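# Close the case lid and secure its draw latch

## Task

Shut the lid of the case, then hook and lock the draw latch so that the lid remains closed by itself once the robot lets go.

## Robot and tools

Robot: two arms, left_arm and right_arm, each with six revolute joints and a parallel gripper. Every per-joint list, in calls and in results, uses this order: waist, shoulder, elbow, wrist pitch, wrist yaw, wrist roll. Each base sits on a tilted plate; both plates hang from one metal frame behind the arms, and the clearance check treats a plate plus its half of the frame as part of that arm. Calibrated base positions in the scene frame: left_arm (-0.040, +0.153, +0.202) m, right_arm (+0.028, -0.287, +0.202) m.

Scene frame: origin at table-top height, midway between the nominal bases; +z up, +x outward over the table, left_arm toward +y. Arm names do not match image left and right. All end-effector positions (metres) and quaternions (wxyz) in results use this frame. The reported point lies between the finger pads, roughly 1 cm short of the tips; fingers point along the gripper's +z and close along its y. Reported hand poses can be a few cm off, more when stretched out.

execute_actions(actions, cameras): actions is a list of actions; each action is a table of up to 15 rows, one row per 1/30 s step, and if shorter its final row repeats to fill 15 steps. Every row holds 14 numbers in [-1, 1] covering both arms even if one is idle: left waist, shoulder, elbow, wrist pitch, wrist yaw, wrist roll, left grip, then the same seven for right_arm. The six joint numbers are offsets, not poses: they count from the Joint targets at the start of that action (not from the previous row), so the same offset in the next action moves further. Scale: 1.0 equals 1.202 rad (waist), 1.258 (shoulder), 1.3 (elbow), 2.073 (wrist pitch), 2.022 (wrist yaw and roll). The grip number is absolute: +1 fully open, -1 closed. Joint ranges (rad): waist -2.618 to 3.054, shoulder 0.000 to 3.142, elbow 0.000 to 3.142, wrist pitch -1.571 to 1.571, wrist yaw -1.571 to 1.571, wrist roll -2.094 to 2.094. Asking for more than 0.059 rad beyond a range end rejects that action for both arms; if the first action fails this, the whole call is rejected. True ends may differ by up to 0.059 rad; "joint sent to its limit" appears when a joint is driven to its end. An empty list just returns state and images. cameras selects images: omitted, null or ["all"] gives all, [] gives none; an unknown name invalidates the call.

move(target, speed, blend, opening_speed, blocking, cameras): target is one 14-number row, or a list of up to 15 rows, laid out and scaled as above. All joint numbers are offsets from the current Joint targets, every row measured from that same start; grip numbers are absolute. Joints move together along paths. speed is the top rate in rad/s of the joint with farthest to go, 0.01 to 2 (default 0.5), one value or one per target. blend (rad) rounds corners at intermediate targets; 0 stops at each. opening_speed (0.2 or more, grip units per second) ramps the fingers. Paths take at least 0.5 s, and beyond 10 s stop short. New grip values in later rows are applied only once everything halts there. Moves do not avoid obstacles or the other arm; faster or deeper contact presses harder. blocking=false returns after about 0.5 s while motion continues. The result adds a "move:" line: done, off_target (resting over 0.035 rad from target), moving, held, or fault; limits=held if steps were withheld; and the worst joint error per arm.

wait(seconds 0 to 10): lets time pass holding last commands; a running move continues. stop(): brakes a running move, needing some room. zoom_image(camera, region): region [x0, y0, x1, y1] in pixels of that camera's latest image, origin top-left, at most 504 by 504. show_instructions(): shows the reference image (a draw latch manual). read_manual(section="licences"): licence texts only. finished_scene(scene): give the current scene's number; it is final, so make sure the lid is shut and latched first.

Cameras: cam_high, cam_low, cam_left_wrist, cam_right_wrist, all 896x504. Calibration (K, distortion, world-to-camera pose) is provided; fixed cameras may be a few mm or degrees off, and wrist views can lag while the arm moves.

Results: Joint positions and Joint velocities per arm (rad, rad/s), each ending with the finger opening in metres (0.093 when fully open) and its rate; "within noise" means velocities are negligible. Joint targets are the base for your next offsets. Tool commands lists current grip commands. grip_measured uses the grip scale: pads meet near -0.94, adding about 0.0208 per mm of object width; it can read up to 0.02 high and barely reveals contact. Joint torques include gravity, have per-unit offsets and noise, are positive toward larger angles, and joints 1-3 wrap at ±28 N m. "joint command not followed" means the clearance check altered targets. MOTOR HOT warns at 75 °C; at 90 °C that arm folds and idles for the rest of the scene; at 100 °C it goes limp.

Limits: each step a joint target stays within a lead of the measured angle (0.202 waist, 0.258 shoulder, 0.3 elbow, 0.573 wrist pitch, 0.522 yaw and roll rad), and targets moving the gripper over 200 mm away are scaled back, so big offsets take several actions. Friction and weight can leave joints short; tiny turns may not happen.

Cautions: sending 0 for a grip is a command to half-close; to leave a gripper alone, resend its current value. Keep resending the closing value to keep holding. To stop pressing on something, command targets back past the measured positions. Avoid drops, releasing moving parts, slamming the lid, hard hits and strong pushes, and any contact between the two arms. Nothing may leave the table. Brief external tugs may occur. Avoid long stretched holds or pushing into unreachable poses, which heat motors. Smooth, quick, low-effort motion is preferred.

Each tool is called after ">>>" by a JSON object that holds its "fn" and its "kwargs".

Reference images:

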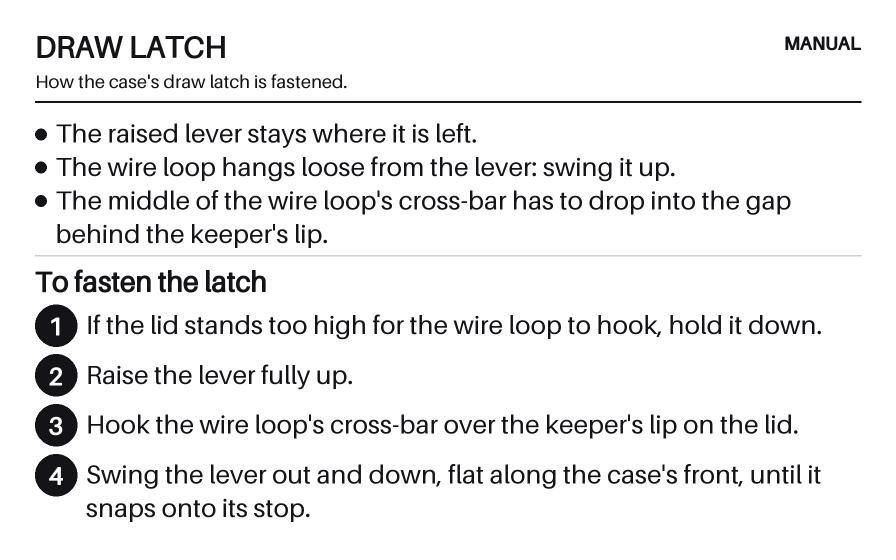

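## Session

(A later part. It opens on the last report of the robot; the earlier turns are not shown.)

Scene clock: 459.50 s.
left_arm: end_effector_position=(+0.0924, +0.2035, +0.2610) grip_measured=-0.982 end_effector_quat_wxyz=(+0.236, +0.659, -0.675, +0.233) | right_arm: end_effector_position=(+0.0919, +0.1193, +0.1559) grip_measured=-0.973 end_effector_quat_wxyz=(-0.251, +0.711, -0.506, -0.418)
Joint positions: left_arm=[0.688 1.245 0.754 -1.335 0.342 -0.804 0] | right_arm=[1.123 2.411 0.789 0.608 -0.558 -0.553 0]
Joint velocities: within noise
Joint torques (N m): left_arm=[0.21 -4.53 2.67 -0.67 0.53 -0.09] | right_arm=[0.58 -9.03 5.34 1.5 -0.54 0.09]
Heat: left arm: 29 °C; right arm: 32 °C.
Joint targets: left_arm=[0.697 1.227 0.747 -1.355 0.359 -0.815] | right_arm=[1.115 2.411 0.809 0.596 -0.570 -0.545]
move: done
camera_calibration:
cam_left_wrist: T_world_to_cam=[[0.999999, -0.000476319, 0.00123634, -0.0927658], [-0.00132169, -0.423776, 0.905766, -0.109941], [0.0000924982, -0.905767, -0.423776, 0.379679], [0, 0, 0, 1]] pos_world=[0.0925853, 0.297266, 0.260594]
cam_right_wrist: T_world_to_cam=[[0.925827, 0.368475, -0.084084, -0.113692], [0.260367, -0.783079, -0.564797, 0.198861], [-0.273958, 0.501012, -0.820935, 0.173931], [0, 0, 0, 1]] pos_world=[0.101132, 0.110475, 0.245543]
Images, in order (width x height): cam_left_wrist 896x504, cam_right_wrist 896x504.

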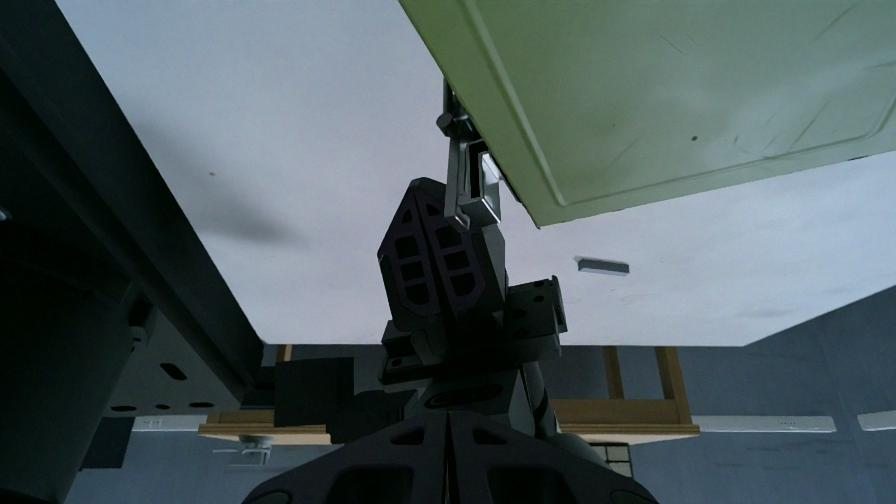

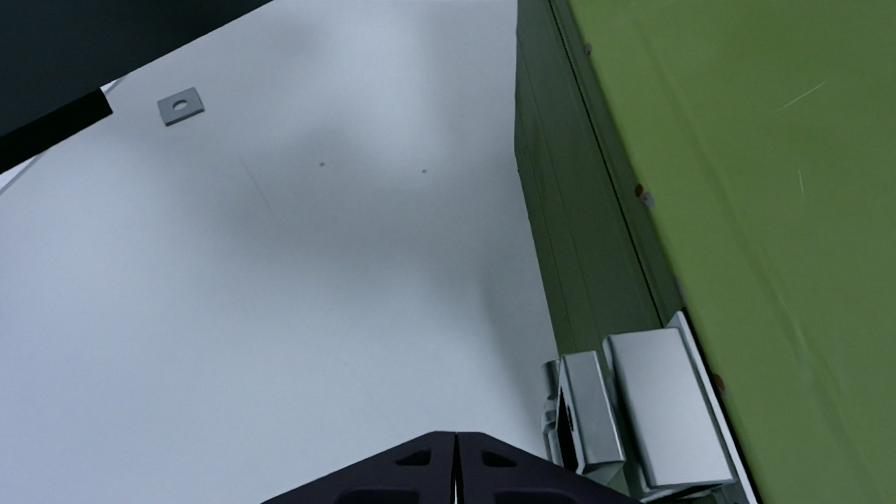

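>>> {"fn": "move", "kwargs": {"target": [0,0,0,0,0,0,-1, -0.0075,0.0021,0.0105,-0.0076,-0.0025,0,-1], "speed": 0.15, "cameras": ["cam_left_wrist","cam_right_wrist"]}}

>>> {"fn": "zoom_image", "kwargs": {"camera": "cam_left_wrist", "region": [300, 60, 560, 260]}}

>>> {"fn": "zoom_image", "kwargs": {"camera": "cam_right_wrist", "region": [500, 290, 800, 504]}}

Scene clock: 466.57 s.
left_arm: end_effector_position=(+0.0924, +0.2035, +0.2610) grip_measured=-0.982 end_effector_quat_wxyz=(+0.236, +0.659, -0.675, +0.233) | right_arm: end_effector_position=(+0.0934, +0.1191, +0.1555) grip_measured=-0.973 end_effector_quat_wxyz=(-0.244, +0.710, -0.509, -0.421)
Joint positions: left_arm=[0.688 1.245 0.754 -1.335 0.342 -0.804 0] | right_arm=[1.115 2.411 0.799 0.584 -0.568 -0.553 0]
Joint velocities: within noise
Joint torques (N m): left_arm=[0.18 -4.49 2.66 -0.67 0.53 -0.1] | right_arm=[0.51 -8.87 5.57 1.55 -0.53 0.08]
Heat: left arm: 29 °C; right arm: 32 °C.
Joint targets: left_arm=[0.697 1.227 0.747 -1.355 0.359 -0.815] | right_arm=[1.106 2.414 0.822 0.580 -0.575 -0.545]
move: done
camera_calibration:
cam_left_wrist: T_world_to_cam=[[0.999999, -0.000476319, 0.00123634, -0.0927658], [-0.00132169, -0.423776, 0.905766, -0.109941], [0.0000924982, -0.905767, -0.423776, 0.379679], [0, 0, 0, 1]] pos_world=[0.0925853, 0.297266, 0.260594]
cam_right_wrist: T_world_to_cam=[[0.924069, 0.36895, -0.0998627, -0.112446], [0.253953, -0.787895, -0.561007, 0.19867], [-0.285665, 0.493049, -0.821765, 0.176264], [0, 0, 0, 1]] pos_world=[0.103807, 0.111111, 0.245074]
Images, in order (width x height): cam_left_wrist 896x504, cam_right_wrist 896x504.

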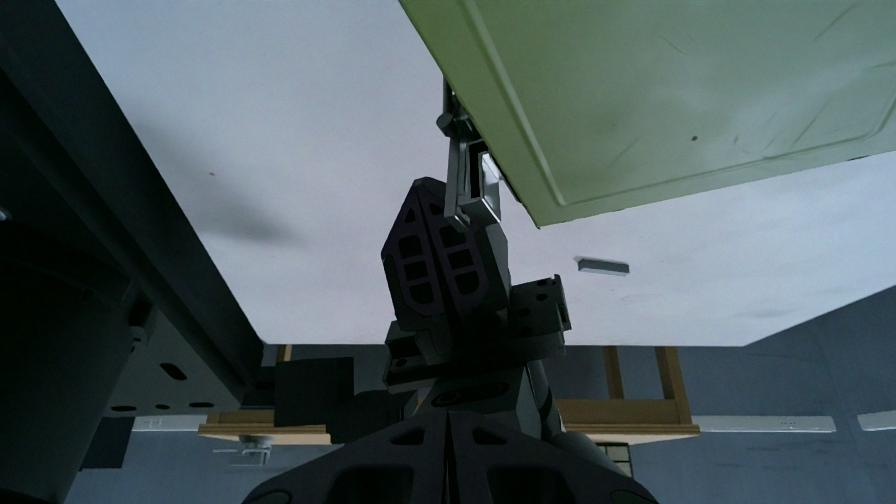

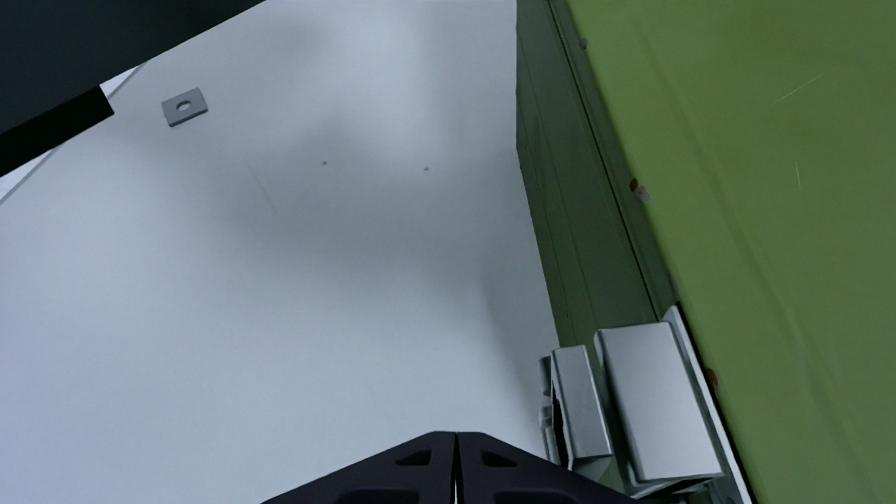

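Scaled by 1.938 from the camera's 896x504 image, which has a finer 1280x720 frame.

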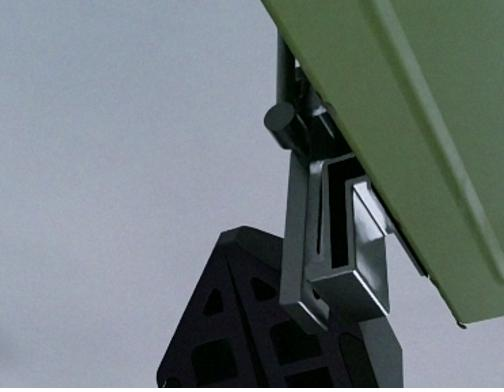

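Scaled by 1.680 from the camera's 896x504 image, which has a finer 1280x720 frame.

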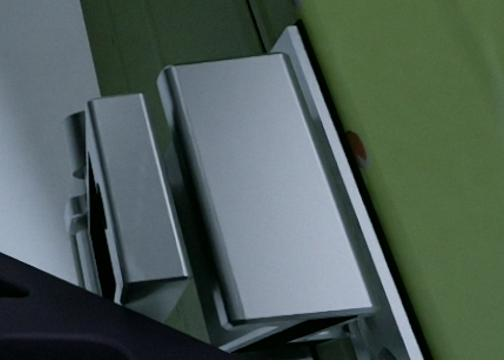

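>>> {"fn": "move", "kwargs": {"target": [[0,0,0,0,0,0,-1, 0.0824,0.0056,-0.0377,0.0526,0.0272,0,-1],[0,0,0,0,0,0,-1, 0.2304,-0.655,-0.35,-0.1944,0.2844,-0.507,-1]], "speed": 0.5, "cameras": ["cam_left_wrist","cam_right_wrist"]}}

>>> {"fn": "zoom_image", "kwargs": {"camera": "cam_left_wrist", "region": [360, 40, 560, 240]}}

>>> {"fn": "zoom_image", "kwargs": {"camera": "cam_right_wrist", "region": [430, 170, 660, 350]}}

Scene clock: 512.73 s.
left_arm: end_effector_position=(+0.0924, +0.2035, +0.2610) grip_measured=-0.982 end_effector_quat_wxyz=(+0.236, +0.659, -0.675, +0.233) | right_arm: end_effector_position=(+0.0707, +0.0023, +0.2300) grip_measured=-0.973 end_effector_quat_wxyz=(-0.379, +0.921, -0.087, -0.024)
Joint positions: left_arm=[0.688 1.245 0.754 -1.335 0.342 -0.804 0] | right_arm=[1.376 1.607 0.377 0.192 -0.014 -1.56 0]
Joint velocities: within noise
Joint torques (N m): left_arm=[0.23 -4.52 2.69 -0.68 0.53 -0.1] | right_arm=[0.83 -5.55 4.75 1.54 -0.02 -0.04]
Heat: left arm: 29 °C; right arm: 32 °C.
Joint targets: left_arm=[0.697 1.227 0.747 -1.355 0.359 -0.815] | right_arm=[1.383 1.590 0.368 0.177 0.000 -1.570]
move: done
camera_calibration:
cam_left_wrist: T_world_to_cam=[[0.999999, -0.000476319, 0.00123634, -0.0927658], [-0.00132169, -0.423776, 0.905766, -0.109941], [0.0000924982, -0.905767, -0.423776, 0.379679], [0, 0, 0, 1]] pos_world=[0.0925853, 0.297266, 0.260594]
cam_right_wrist: T_world_to_cam=[[0.188246, 0.70671, 0.682, -0.169465], [0.890888, -0.415155, 0.184294, -0.0630967], [0.413379, 0.572893, -0.707751, 0.212774], [0, 0, 0, 1]] pos_world=[0.000157065, -0.0283287, 0.277795]
Images, in order (width x height): cam_left_wrist 896x504, cam_right_wrist 896x504.

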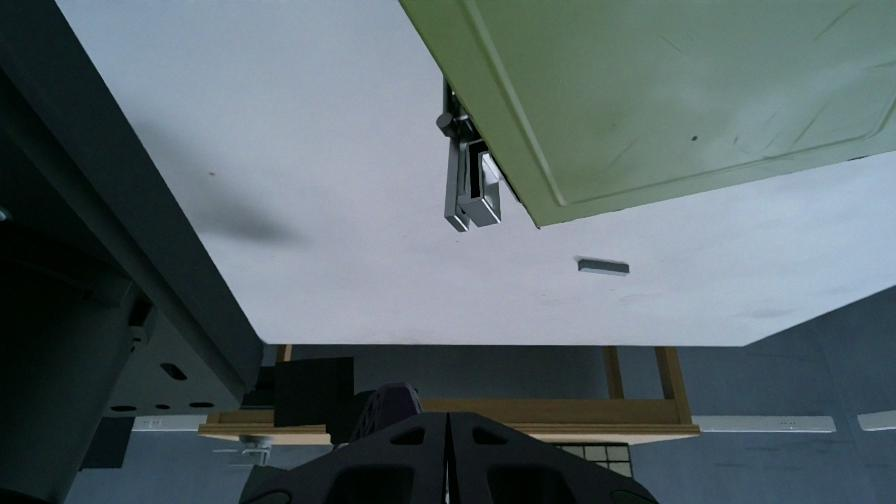

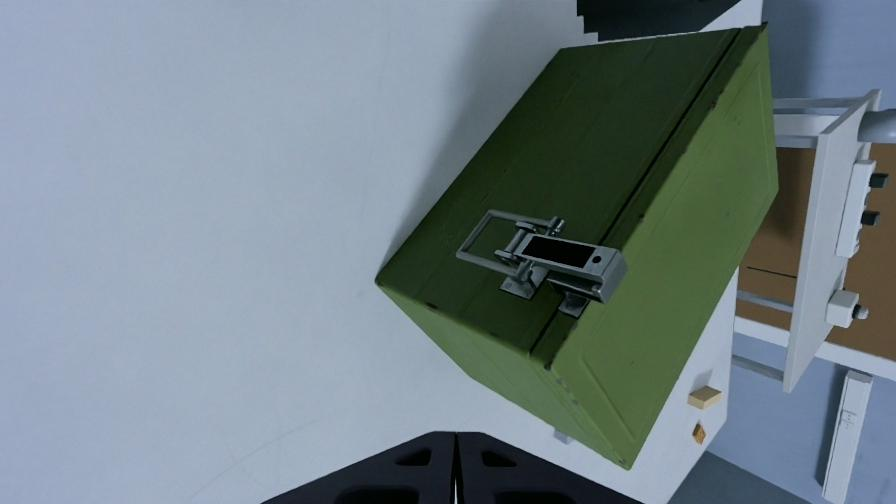

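Scaled by 2.520 from the camera's 896x504 image, which has a finer 1280x720 frame.

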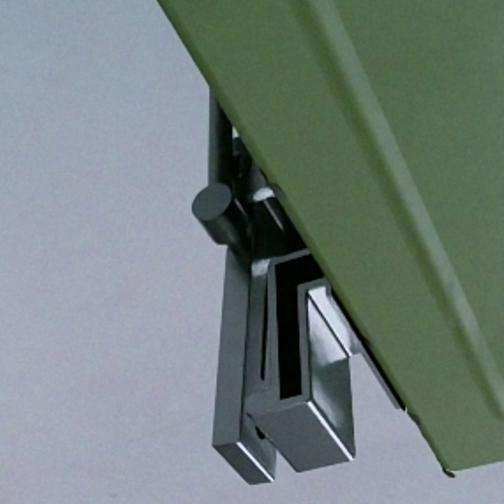

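Scaled by 2.191 from the camera's 896x504 image, which has a finer 1280x720 frame.

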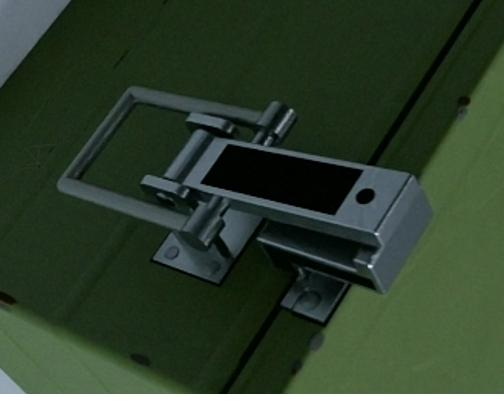

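>>> {"fn": "move", "kwargs": {"target": [0,0,0,0,0,0,-1, -0.1714,0.8045,0.0885,0.5427,-0.1063,0.6291,-0.4], "speed": 0.5, "cameras": ["cam_left_wrist","cam_right_wrist"]}}

Scene clock: 646.47 s.
left_arm: end_effector_position=(+0.0924, +0.2035, +0.2610) grip_measured=-0.982 end_effector_quat_wxyz=(+0.236, +0.659, -0.675, +0.233) | right_arm: end_effector_position=(+0.1019, +0.0650, +0.1166) grip_measured=-0.401 end_effector_quat_wxyz=(-0.344, +0.622, -0.617, -0.339)
Joint positions: left_arm=[0.688 1.245 0.754 -1.335 0.342 -0.804 0] | right_arm=[1.184 2.591 0.472 1.284 -0.201 -0.307 0.026]
Joint velocities: within noise
Joint torques (N m): left_arm=[0.23 -4.56 2.67 -0.67 0.53 -0.09] | right_arm=[0.31 -6.69 2.03 2.05 -0.41 0.06]
Heat: left arm: 29 °C; right arm: 31 °C.
Joint targets: left_arm=[0.697 1.227 0.747 -1.355 0.359 -0.815] | right_arm=[1.177 2.602 0.482 1.302 -0.215 -0.298]
move: done
camera_calibration:
cam_left_wrist: T_world_to_cam=[[0.999999, -0.000476319, 0.00123634, -0.0927658], [-0.00132169, -0.423776, 0.905766, -0.109941], [0.0000924982, -0.905767, -0.423776, 0.379679], [0, 0, 0, 1]] pos_world=[0.0925853, 0.297266, 0.260594]
cam_right_wrist: T_world_to_cam=[[0.999913, 0.0105477, -0.00793906, -0.0993306], [0.00431585, -0.829502, -0.558487, 0.159869], [-0.0124762, 0.558404, -0.829475, 0.142182], [0, 0, 0, 1]] pos_world=[0.100406, 0.0542639, 0.206433]
Images, in order (width x height): cam_left_wrist 896x504, cam_right_wrist 896x504.

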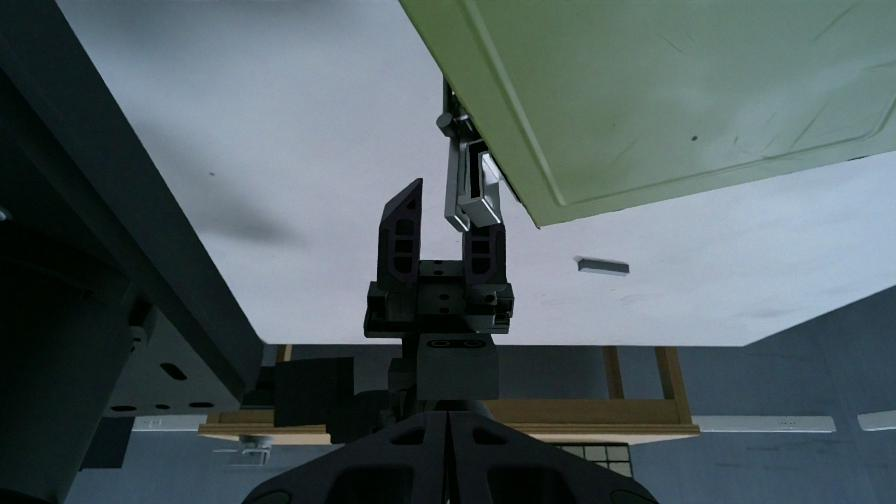

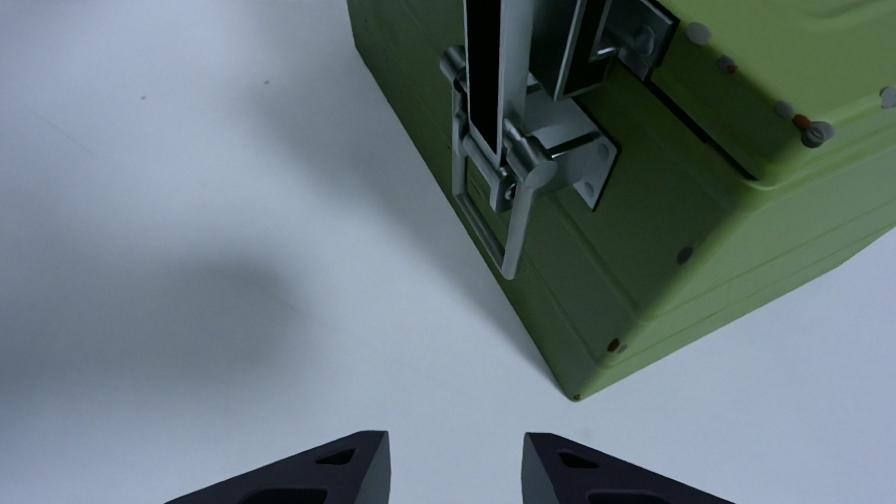

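>>> {"fn": "move", "kwargs": {"target": [0,0,0,0,0,0,-1, 0.007,-0.027,0.073,-0.0608,0.0027,0.004,-0.4], "speed": 0.3, "cameras": ["cam_left_wrist","cam_right_wrist"]}}

Scene clock: 690.17 s.
left_arm: end_effector_position=(+0.0924, +0.2035, +0.2610) grip_measured=-0.982 end_effector_quat_wxyz=(+0.236, +0.659, -0.675, +0.233) | right_arm: end_effector_position=(+0.1098, +0.0884, +0.1162) grip_measured=-0.401 end_effector_quat_wxyz=(-0.343, +0.619, -0.619, -0.341)
Joint positions: left_arm=[0.688 1.245 0.754 -1.335 0.342 -0.804 0] | right_arm=[1.184 2.591 0.568 1.191 -0.201 -0.298 0.026]
Joint velocities: within noise
Joint torques (N m): left_arm=[0.2 -4.53 2.69 -0.66 0.53 -0.1] | right_arm=[1.13 -10.43 2.36 1.82 -0.32 0.02]
Heat: left arm: 29 °C; right arm: 35 °C.
Joint targets: left_arm=[0.697 1.227 0.747 -1.355 0.359 -0.815] | right_arm=[1.186 2.568 0.577 1.176 -0.209 -0.290]
move: done
camera_calibration:
cam_left_wrist: T_world_to_cam=[[0.999999, -0.000476319, 0.00123634, -0.0927658], [-0.00132169, -0.423776, 0.905766, -0.109941], [0.0000924982, -0.905767, -0.423776, 0.379679], [0, 0, 0, 1]] pos_world=[0.0925853, 0.297266, 0.260594]
cam_right_wrist: T_world_to_cam=[[0.999877, 0.00580377, -0.0145443, -0.106365], [-0.00335479, -0.827829, -0.56097, 0.180018], [-0.0152959, 0.56095, -0.827708, 0.128777], [0, 0, 0, 1]] pos_world=[0.108925, 0.077404, 0.206028]
Images, in order (width x height): cam_left_wrist 896x504, cam_right_wrist 896x504.

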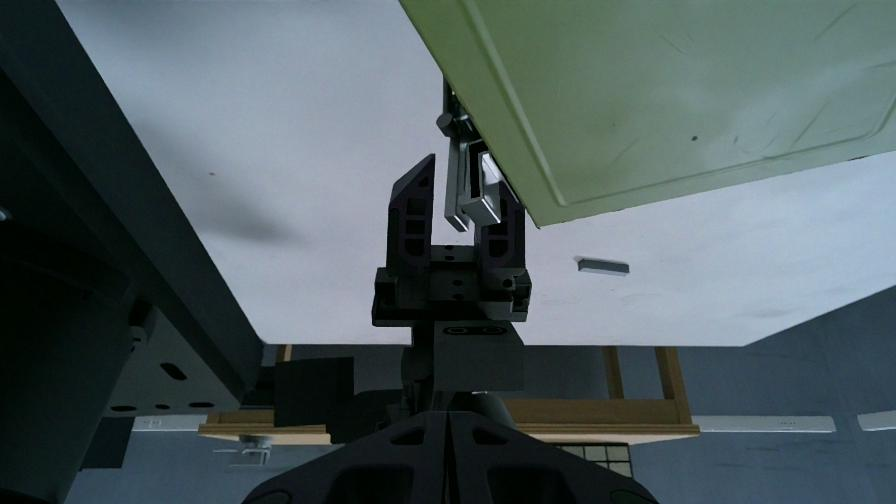

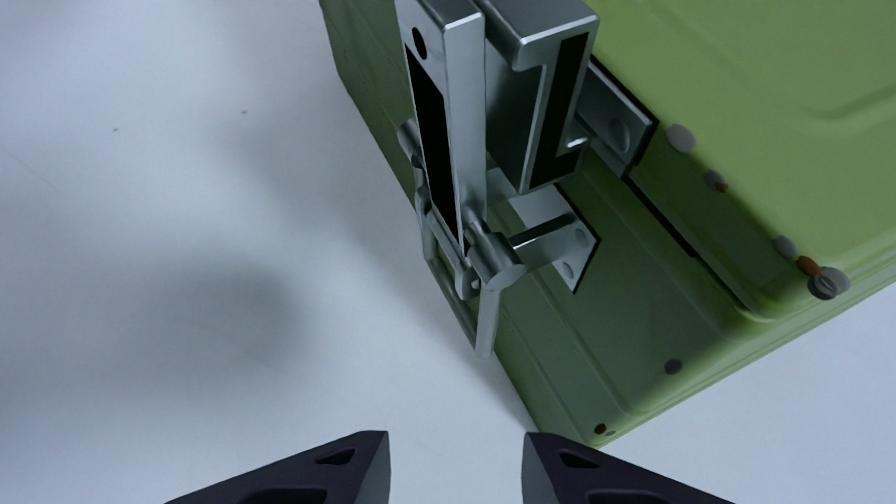

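>>> {"fn": "move", "kwargs": {"target": [0,0,0,0,0,0,-1, 0.0349,0.0994,0.1515,-0.0318,0.0143,0.01,-0.4], "speed": 0.15, "cameras": ["cam_left_wrist","cam_right_wrist"]}}

Scene clock: 706.87 s.
left_arm: end_effector_position=(+0.0924, +0.2035, +0.2610) grip_measured=-0.982 end_effector_quat_wxyz=(+0.236, +0.659, -0.675, +0.233) | right_arm: end_effector_position=(+0.1020, +0.1258, +0.0999) grip_measured=-0.401 end_effector_quat_wxyz=(-0.334, +0.630, -0.610, -0.347)
Joint positions: left_arm=[0.688 1.245 0.754 -1.335 0.342 -0.804 0] | right_arm=[1.23 2.681 0.737 1.103 -0.201 -0.281 0.026]
Joint velocities: within noise
Joint torques (N m): left_arm=[0.24 -4.53 2.66 -0.67 0.53 -0.09] | right_arm=[0.83 -8.38 5.05 2 -0.01 0.11]
Heat: left arm: 29 °C; right arm: 35 °C.
Joint targets: left_arm=[0.697 1.227 0.747 -1.355 0.359 -0.815] | right_arm=[1.228 2.693 0.774 1.110 -0.180 -0.269]
move: off_target (right_arm); right_arm: the elbow is farthest, 0.037 rad from its target
camera_calibration:
cam_left_wrist: T_world_to_cam=[[0.999999, -0.000476319, 0.00123634, -0.0927658], [-0.00132169, -0.423776, 0.905766, -0.109941], [0.0000924982, -0.905767, -0.423776, 0.379679], [0, 0, 0, 1]] pos_world=[0.0925853, 0.297266, 0.260594]
cam_right_wrist: T_world_to_cam=[[0.998946, 0.0412008, -0.0202322, -0.102754], [0.0229987, -0.830742, -0.556182, 0.198978], [-0.0397229, 0.55513, -0.830814, 0.0977213], [0, 0, 0, 1]] pos_world=[0.101951, 0.115285, 0.189777]
Images, in order (width x height): cam_left_wrist 896x504, cam_right_wrist 896x504.

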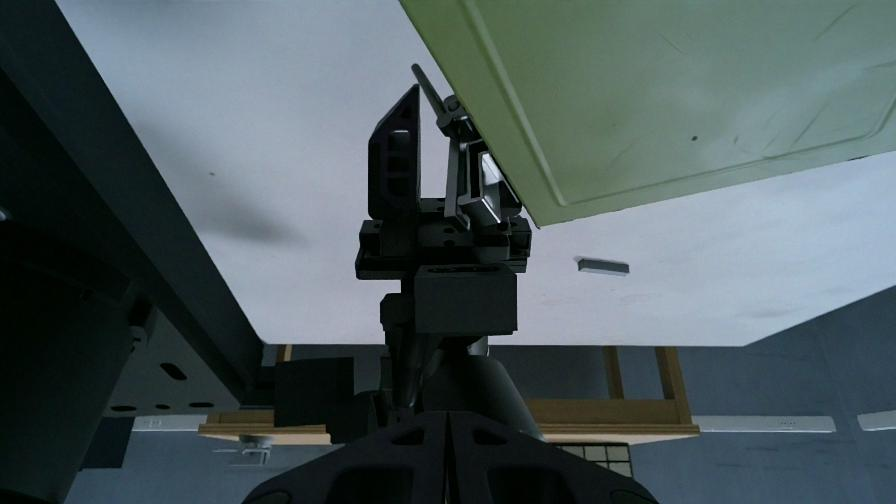

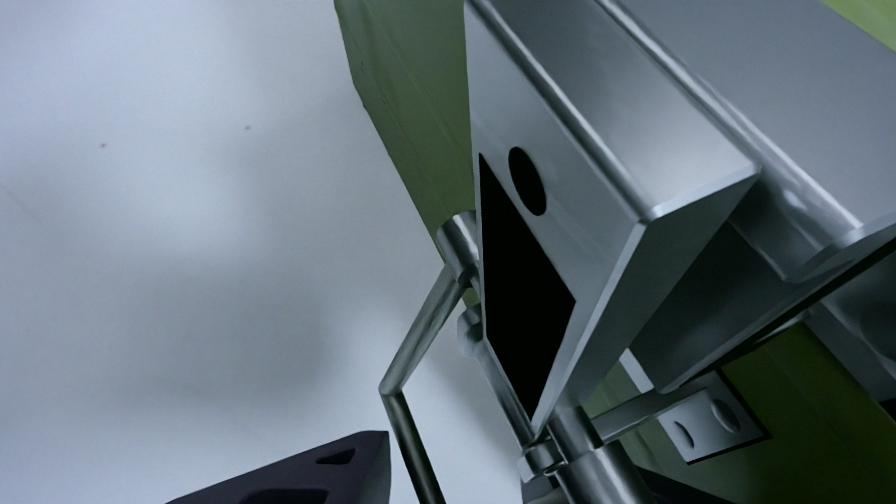

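>>> {"fn": "move", "kwargs": {"target": [0,0,0,0,0,0,-1, 0.1019,-0.0167,-0.0777,0.0444,0.042,0.0485,-0.4], "speed": 0.15, "cameras": ["cam_left_wrist","cam_right_wrist"]}}

Scene clock: 726.07 s.
left_arm: end_effector_position=(+0.0924, +0.2035, +0.2610) grip_measured=-0.982 end_effector_quat_wxyz=(+0.236, +0.660, -0.675, +0.233) | right_arm: end_effector_position=(+0.0843, +0.1144, +0.0973) grip_measured=-0.400 end_effector_quat_wxyz=(-0.339, +0.612, -0.638, -0.323)
Joint positions: left_arm=[0.688 1.245 0.754 -1.335 0.342 -0.804 0] | right_arm=[1.328 2.681 0.678 1.158 -0.064 -0.171 0.026]
Joint velocities: within noise
Joint torques (N m): left_arm=[0.21 -4.53 2.66 -0.67 0.53 -0.11] | right_arm=[2.65 -9.91 1.55 2.38 -0.49 -0.08]
Heat: left arm: 29 °C; right arm: 36 °C.
Joint targets: left_arm=[0.697 1.227 0.747 -1.355 0.359 -0.815] | right_arm=[1.350 2.672 0.673 1.202 -0.095 -0.171]
move: off_target (right_arm); right_arm: the wrist pitch is farthest, 0.045 rad from its target
camera_calibration:
cam_left_wrist: T_world_to_cam=[[0.999999, -0.000178795, 0.000997625, -0.0927641], [-0.000979384, -0.423779, 0.905765, -0.109971], [0.000260826, -0.905765, -0.423779, 0.379664], [0, 0, 0, 1]] pos_world=[0.0925573, 0.297266, 0.260594]
cam_right_wrist: T_world_to_cam=[[0.999248, -0.0354742, -0.0156775, -0.0763958], [-0.0383819, -0.846434, -0.531108, 0.193077], [0.00557066, 0.53131, -0.847159, 0.101703], [0, 0, 0, 1]] pos_world=[0.0831825, 0.106681, 0.187506]
Images, in order (width x height): cam_left_wrist 896x504, cam_right_wrist 896x504.

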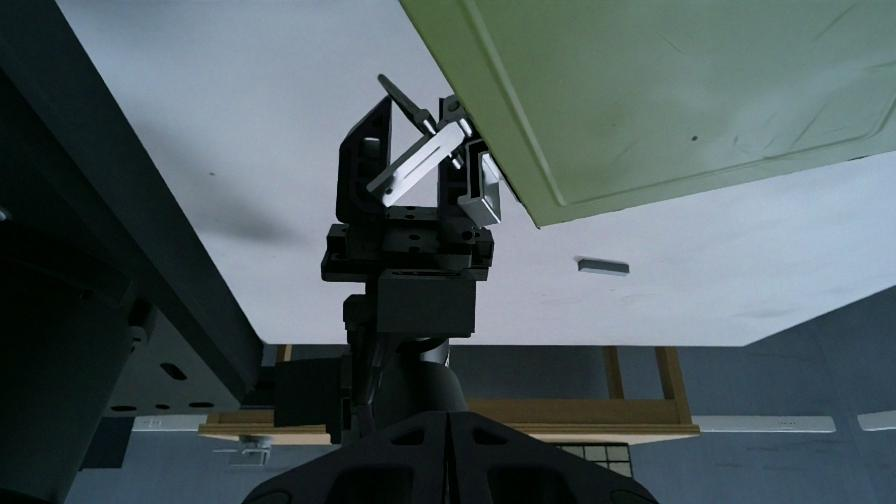

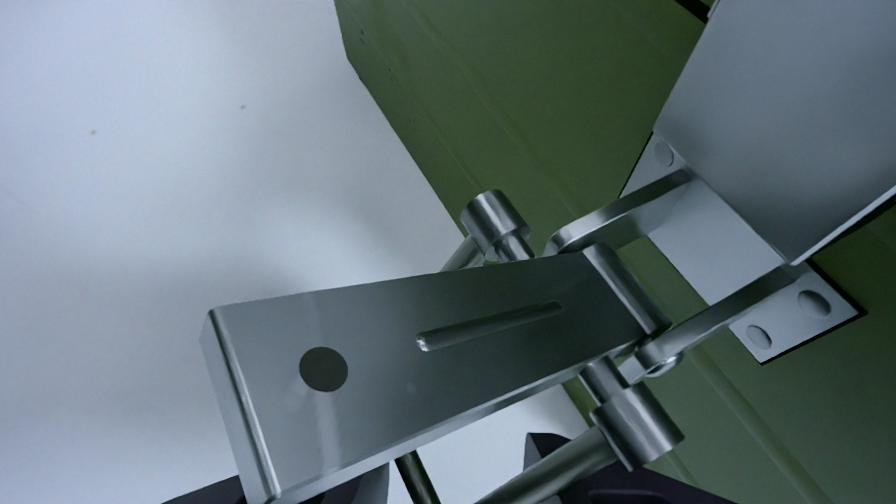

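>>> {"fn": "move", "kwargs": {"target": [0,0,0,0,0,0,-1, -0.0208,-0.1383,-0.1885,0.0338,-0.009,-0.01,-0.4], "speed": 0.2, "cameras": ["cam_left_wrist","cam_right_wrist"]}}

Scene clock: 807.63 s.
left_arm: end_effector_position=(+0.0924, +0.2035, +0.2610) grip_measured=-0.982 end_effector_quat_wxyz=(+0.236, +0.660, -0.675, +0.233) | right_arm: end_effector_position=(+0.0706, +0.0655, +0.1284) grip_measured=-0.400 end_effector_quat_wxyz=(-0.334, +0.620, -0.625, -0.336)
Joint positions: left_arm=[0.688 1.245 0.754 -1.335 0.342 -0.804 0] | right_arm=[1.332 2.528 0.434 1.254 -0.099 -0.183 0.026]
Joint velocities: within noise
Joint torques (N m): left_arm=[0.21 -4.55 2.66 -0.67 0.53 -0.09] | right_arm=[0.09 -10.18 0.84 2.16 -0.3 -0.1]
Heat: left arm: 29 °C; right arm: 39 °C.
Joint targets: left_arm=[0.697 1.227 0.747 -1.355 0.359 -0.815] | right_arm=[1.325 2.498 0.428 1.273 -0.113 -0.192]
move: done
camera_calibration:
cam_left_wrist: T_world_to_cam=[[0.999999, -0.000178795, 0.000997625, -0.0927641], [-0.000979384, -0.423779, 0.905765, -0.109971], [0.000260826, -0.905765, -0.423779, 0.379664], [0, 0, 0, 1]] pos_world=[0.0925573, 0.297266, 0.260594]
cam_right_wrist: T_world_to_cam=[[0.999726, 0.00322301, -0.0231711, -0.0655681], [-0.00985118, -0.840369, -0.541925, 0.16663], [-0.0212189, 0.542005, -0.840107, 0.154391], [0, 0, 0, 1]] pos_world=[0.0704676, 0.0565617, 0.218487]
Images, in order (width x height): cam_left_wrist 896x504, cam_right_wrist 896x504.

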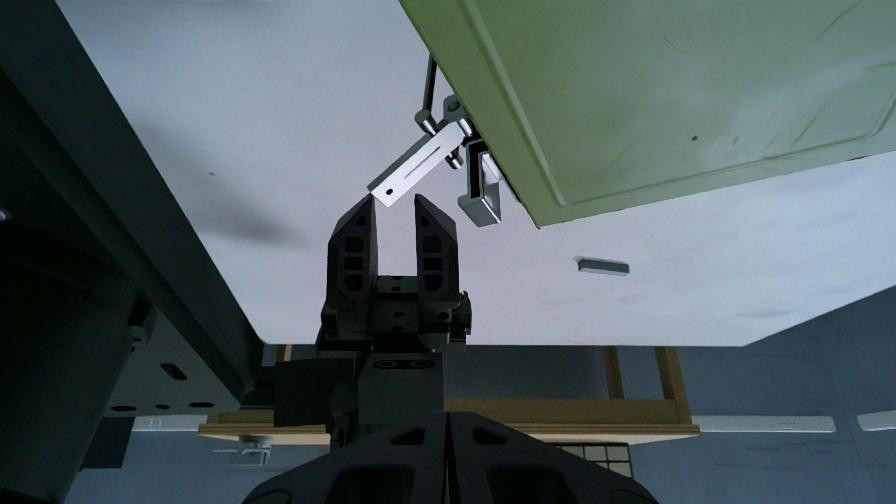

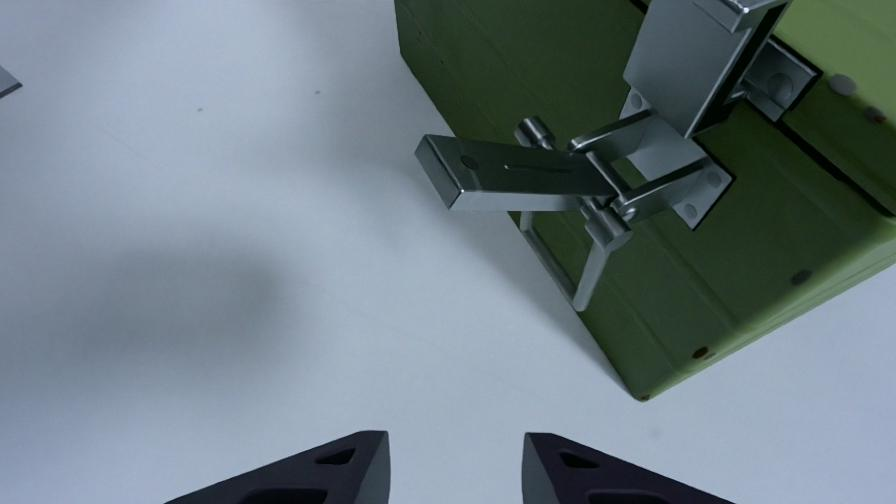

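>>> {"fn": "move", "kwargs": {"target": [0,0,0,0,0,0,-1, -0.1414,0.0254,0.1162,-0.068,-0.0579,-0.0584,-1], "speed": 0.3, "cameras": ["cam_right_wrist"]}}

Scene clock: 840.73 s.
left_arm: end_effector_position=(+0.0924, +0.2035, +0.2610) grip_measured=-0.982 end_effector_quat_wxyz=(+0.236, +0.660, -0.675, +0.233) | right_arm: end_effector_position=(+0.1205, +0.0928, +0.1321) grip_measured=-0.973 end_effector_quat_wxyz=(-0.351, +0.610, -0.620, -0.347)
Joint positions: left_arm=[0.688 1.245 0.754 -1.335 0.342 -0.804 0] | right_arm=[1.16 2.528 0.57 1.146 -0.216 -0.301 0]
Joint velocities: within noise
Joint torques (N m): left_arm=[0.21 -4.55 2.69 -0.67 0.53 -0.1] | right_arm=[0.69 -8.4 2.95 1.78 -0.38 -0.13]
Heat: left arm: 29 °C; right arm: 41 °C.
Joint targets: left_arm=[0.697 1.227 0.747 -1.355 0.359 -0.815] | right_arm=[1.155 2.530 0.579 1.132 -0.230 -0.310]
move: done
camera_calibration:
cam_right_wrist: T_world_to_cam=[[0.999794, -0.00699006, -0.0190375, -0.115035], [-0.0167319, -0.814761, -0.579555, 0.195458], [-0.0114599, 0.579755, -0.81471, 0.135747], [0, 0, 0, 1]] pos_world=[0.119838, 0.0797479, 0.221683]
Images, in order (width x height): cam_right_wrist 896x504.

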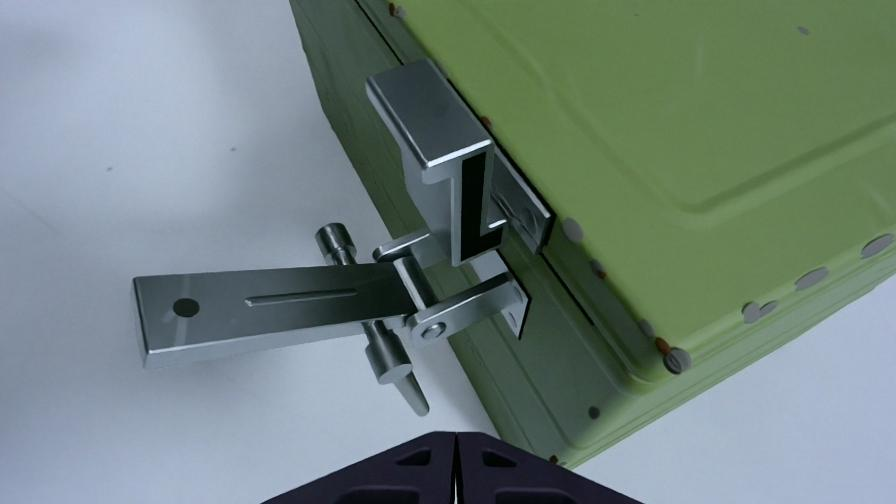

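>>> {"fn": "move", "kwargs": {"target": [0,0,0,0,0,0,-1, 0.0399,0.159,0.1954,-0.0227,0.016,0.0148,-1], "speed": 0.2, "cameras": ["cam_left_wrist","cam_right_wrist"]}}

Scene clock: 855.27 s.
left_arm: end_effector_position=(+0.0924, +0.2035, +0.2610) grip_measured=-0.982 end_effector_quat_wxyz=(+0.236, +0.660, -0.675, +0.233) | right_arm: end_effector_position=(+0.1195, +0.1362, +0.0962) grip_measured=-0.973 end_effector_quat_wxyz=(-0.346, +0.619, -0.614, -0.345)
Joint positions: left_arm=[0.688 1.245 0.754 -1.335 0.342 -0.804 0] | right_arm=[1.193 2.713 0.794 1.098 -0.204 -0.295 0]
Joint velocities: within noise
Joint torques (N m): left_arm=[0.2 -4.53 2.69 -0.68 0.52 -0.1] | right_arm=[2.02 -8.12 5.57 1.73 -0.18 0.11]
Heat: left arm: 29 °C; right arm: 40 °C.
Joint targets: left_arm=[0.697 1.227 0.747 -1.355 0.359 -0.815] | right_arm=[1.203 2.730 0.833 1.085 -0.198 -0.280]
move: off_target (right_arm); right_arm: the elbow is farthest, 0.039 rad from its target
camera_calibration:
cam_left_wrist: T_world_to_cam=[[0.999999, -0.000178795, 0.000997625, -0.0927641], [-0.000979384, -0.423779, 0.905765, -0.109971], [0.000260826, -0.905765, -0.423779, 0.379664], [0, 0, 0, 1]] pos_world=[0.0925573, 0.297266, 0.260594]
cam_right_wrist: T_world_to_cam=[[0.999832, 0.013158, -0.0127426, -0.117733], [0.00353684, -0.821269, -0.57053, 0.207581], [-0.0179722, 0.57039, -0.821178, 0.0839361], [0, 0, 0, 1]] pos_world=[0.118488, 0.124153, 0.185857]
Images, in order (width x height): cam_left_wrist 896x504, cam_right_wrist 896x504.

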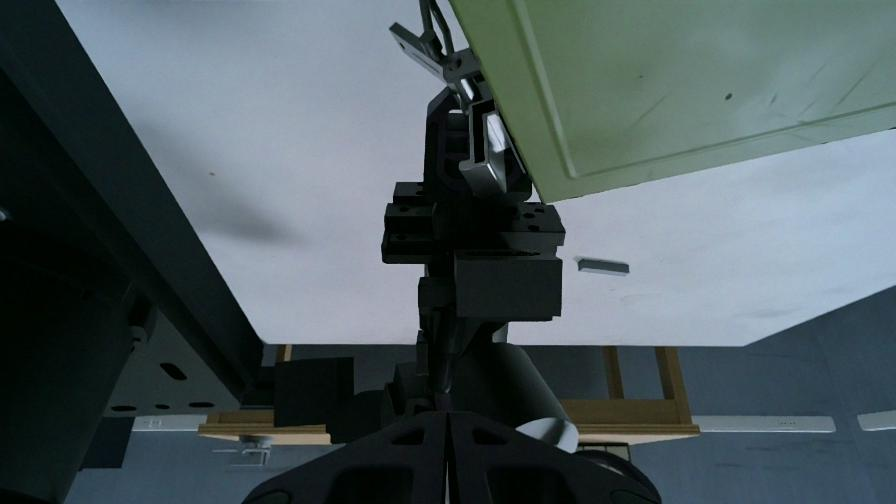

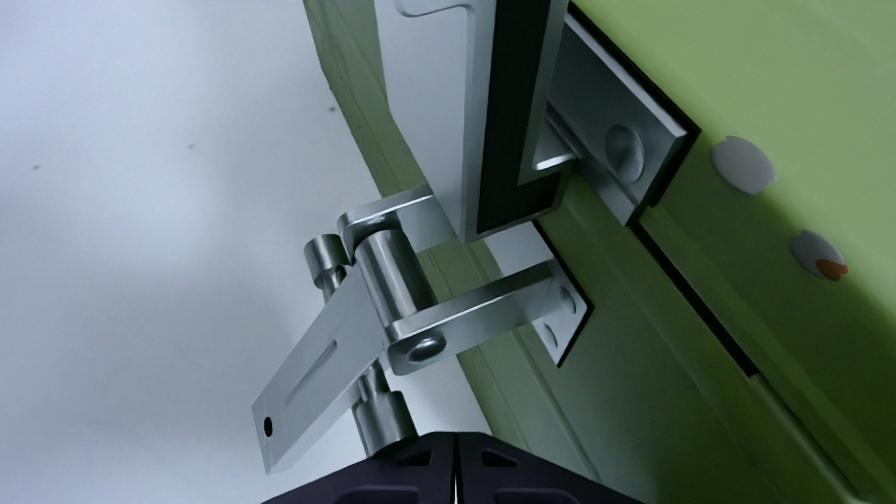

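>>> {"fn": "move", "kwargs": {"target": [0,0,0,0,0,0,-1, -0.0399,-0.159,-0.1954,0.0227,-0.016,-0.0148,-1], "speed": 0.3, "cameras": ["cam_left_wrist","cam_right_wrist"]}}

Scene clock: 872.27 s.
left_arm: end_effector_position=(+0.0924, +0.2035, +0.2610) grip_measured=-0.982 end_effector_quat_wxyz=(+0.236, +0.660, -0.675, +0.233) | right_arm: end_effector_position=(+0.1157, +0.0889, +0.1160) grip_measured=-0.973 end_effector_quat_wxyz=(-0.330, +0.618, -0.628, -0.339)
Joint positions: left_arm=[0.688 1.245 0.754 -1.335 0.342 -0.804 0] | right_arm=[1.162 2.562 0.586 1.114 -0.216 -0.301 0]
Joint velocities: within noise
Joint torques (N m): left_arm=[0.21 -4.52 2.66 -0.68 0.53 -0.09] | right_arm=[0.54 -11.38 1.46 2.05 -0.39 -0.15]
Heat: left arm: 29 °C; right arm: 40 °C.
Joint targets: left_arm=[0.697 1.227 0.747 -1.355 0.359 -0.815] | right_arm=[1.155 2.530 0.579 1.132 -0.231 -0.310]
move: done
camera_calibration:
cam_left_wrist: T_world_to_cam=[[0.999999, -0.000178795, 0.000997625, -0.0927641], [-0.000979384, -0.423779, 0.905765, -0.109971], [0.000260826, -0.905765, -0.423779, 0.379664], [0, 0, 0, 1]] pos_world=[0.0925573, 0.297266, 0.260594]
cam_right_wrist: T_world_to_cam=[[0.999345, 0.00138823, -0.0361673, -0.10925], [-0.0183802, -0.841361, -0.54016, 0.180857], [-0.0311797, 0.540471, -0.840785, 0.133569], [0, 0, 0, 1]] pos_world=[0.116667, 0.0801275, 0.206043]
Images, in order (width x height): cam_left_wrist 896x504, cam_right_wrist 896x504.

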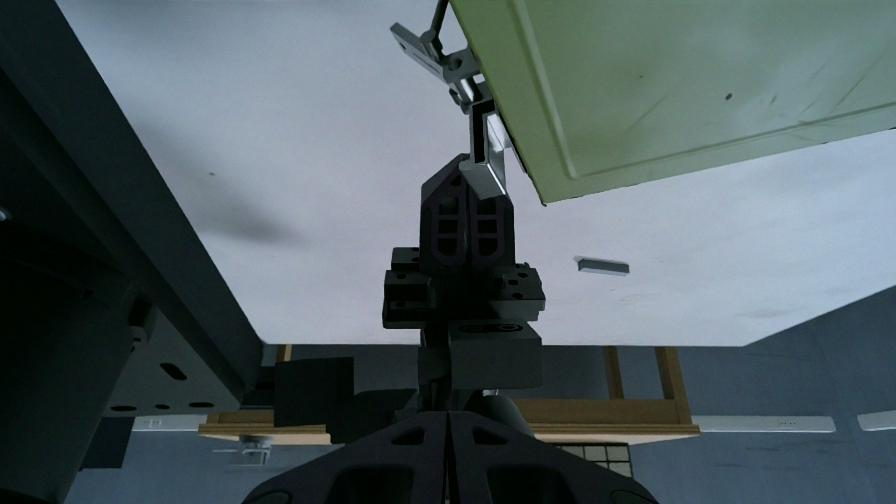

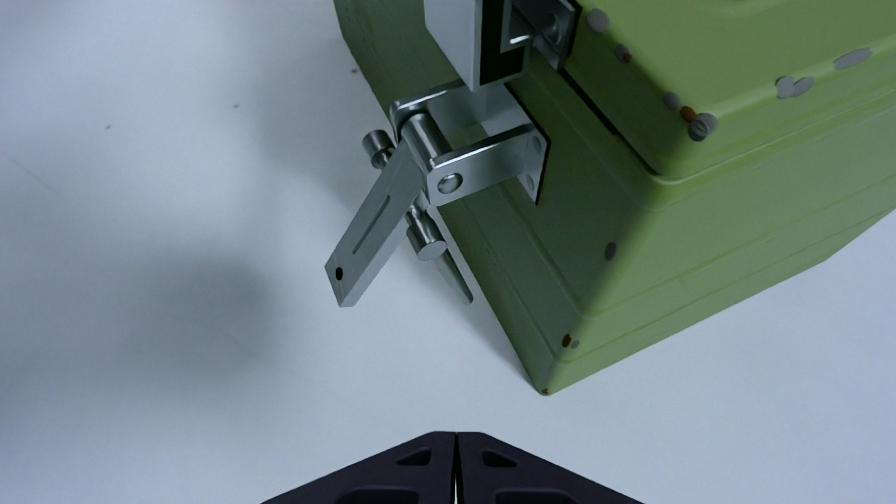

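>>> {"fn": "move", "kwargs": {"target": [0.585,0,0,0,0,0,-1, 0.0374,-0.3418,-0.0608,-0.1119,0.0153,0.005,-1], "speed": 0.5, "cameras": ["cam_left_wrist","cam_right_wrist"]}}

Scene clock: 991.50 s.
left_arm: end_effector_position=(+0.0414, +0.2773, +0.2447) grip_measured=-0.982 end_effector_quat_wxyz=(+0.190, +0.868, -0.395, +0.234) | right_arm: end_effector_position=(+0.1237, +0.0970, +0.2297) grip_measured=-0.973 end_effector_quat_wxyz=(-0.394, +0.603, -0.588, -0.367)
Joint positions: left_arm=[1.392 1.245 0.754 -1.335 0.35 -0.805 0] | right_arm=[1.192 2.125 0.51 0.914 -0.213 -0.301 0]
Joint velocities: within noise
Joint torques (N m): left_arm=[0.84 -4.83 2.52 -0.78 0.32 -0.1] | right_arm=[1.51 -9.66 3.15 1.87 -0.09 0]
Heat: left arm: 29 °C; right arm: 39 °C.
Joint targets: left_arm=[1.400 1.227 0.747 -1.355 0.359 -0.815] | right_arm=[1.200 2.100 0.500 0.899 -0.199 -0.300]
move: done
camera_calibration:
cam_left_wrist: T_world_to_cam=[[0.761553, 0.631337, -0.146459, -0.170862], [0.414537, -0.300791, 0.858885, -0.103873], [0.498193, -0.714799, -0.490781, 0.382374], [0, 0, 0, 1]] pos_world=[-0.0173166, 0.349949, 0.251852]
cam_right_wrist: T_world_to_cam=[[0.999602, 0.00695622, 0.0273452, -0.128329], [0.0232914, -0.750457, -0.660509, 0.262896], [0.0159268, 0.660883, -0.75032, 0.18675], [0, 0, 0, 1]] pos_world=[0.119181, 0.0747653, 0.317277]
Images, in order (width x height): cam_left_wrist 896x504, cam_right_wrist 896x504.

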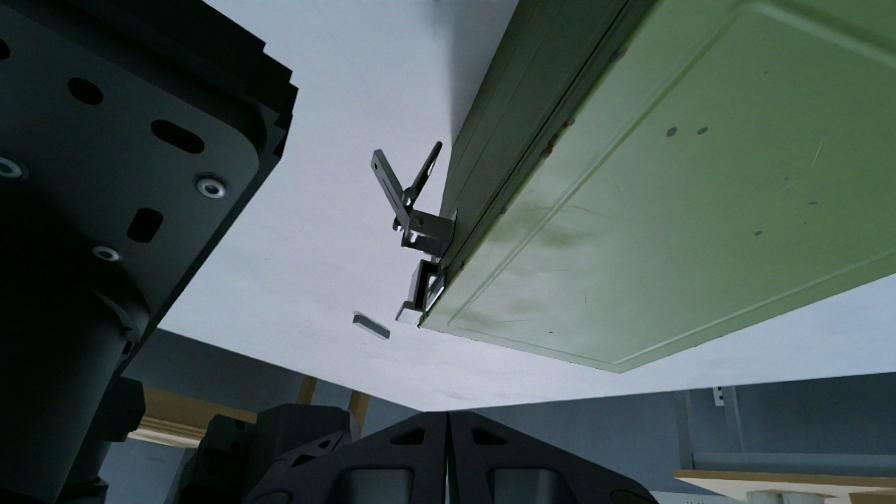

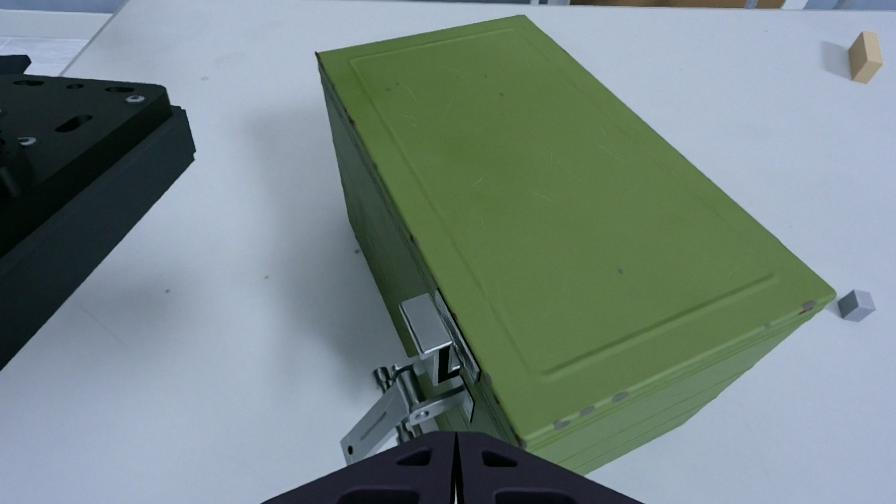

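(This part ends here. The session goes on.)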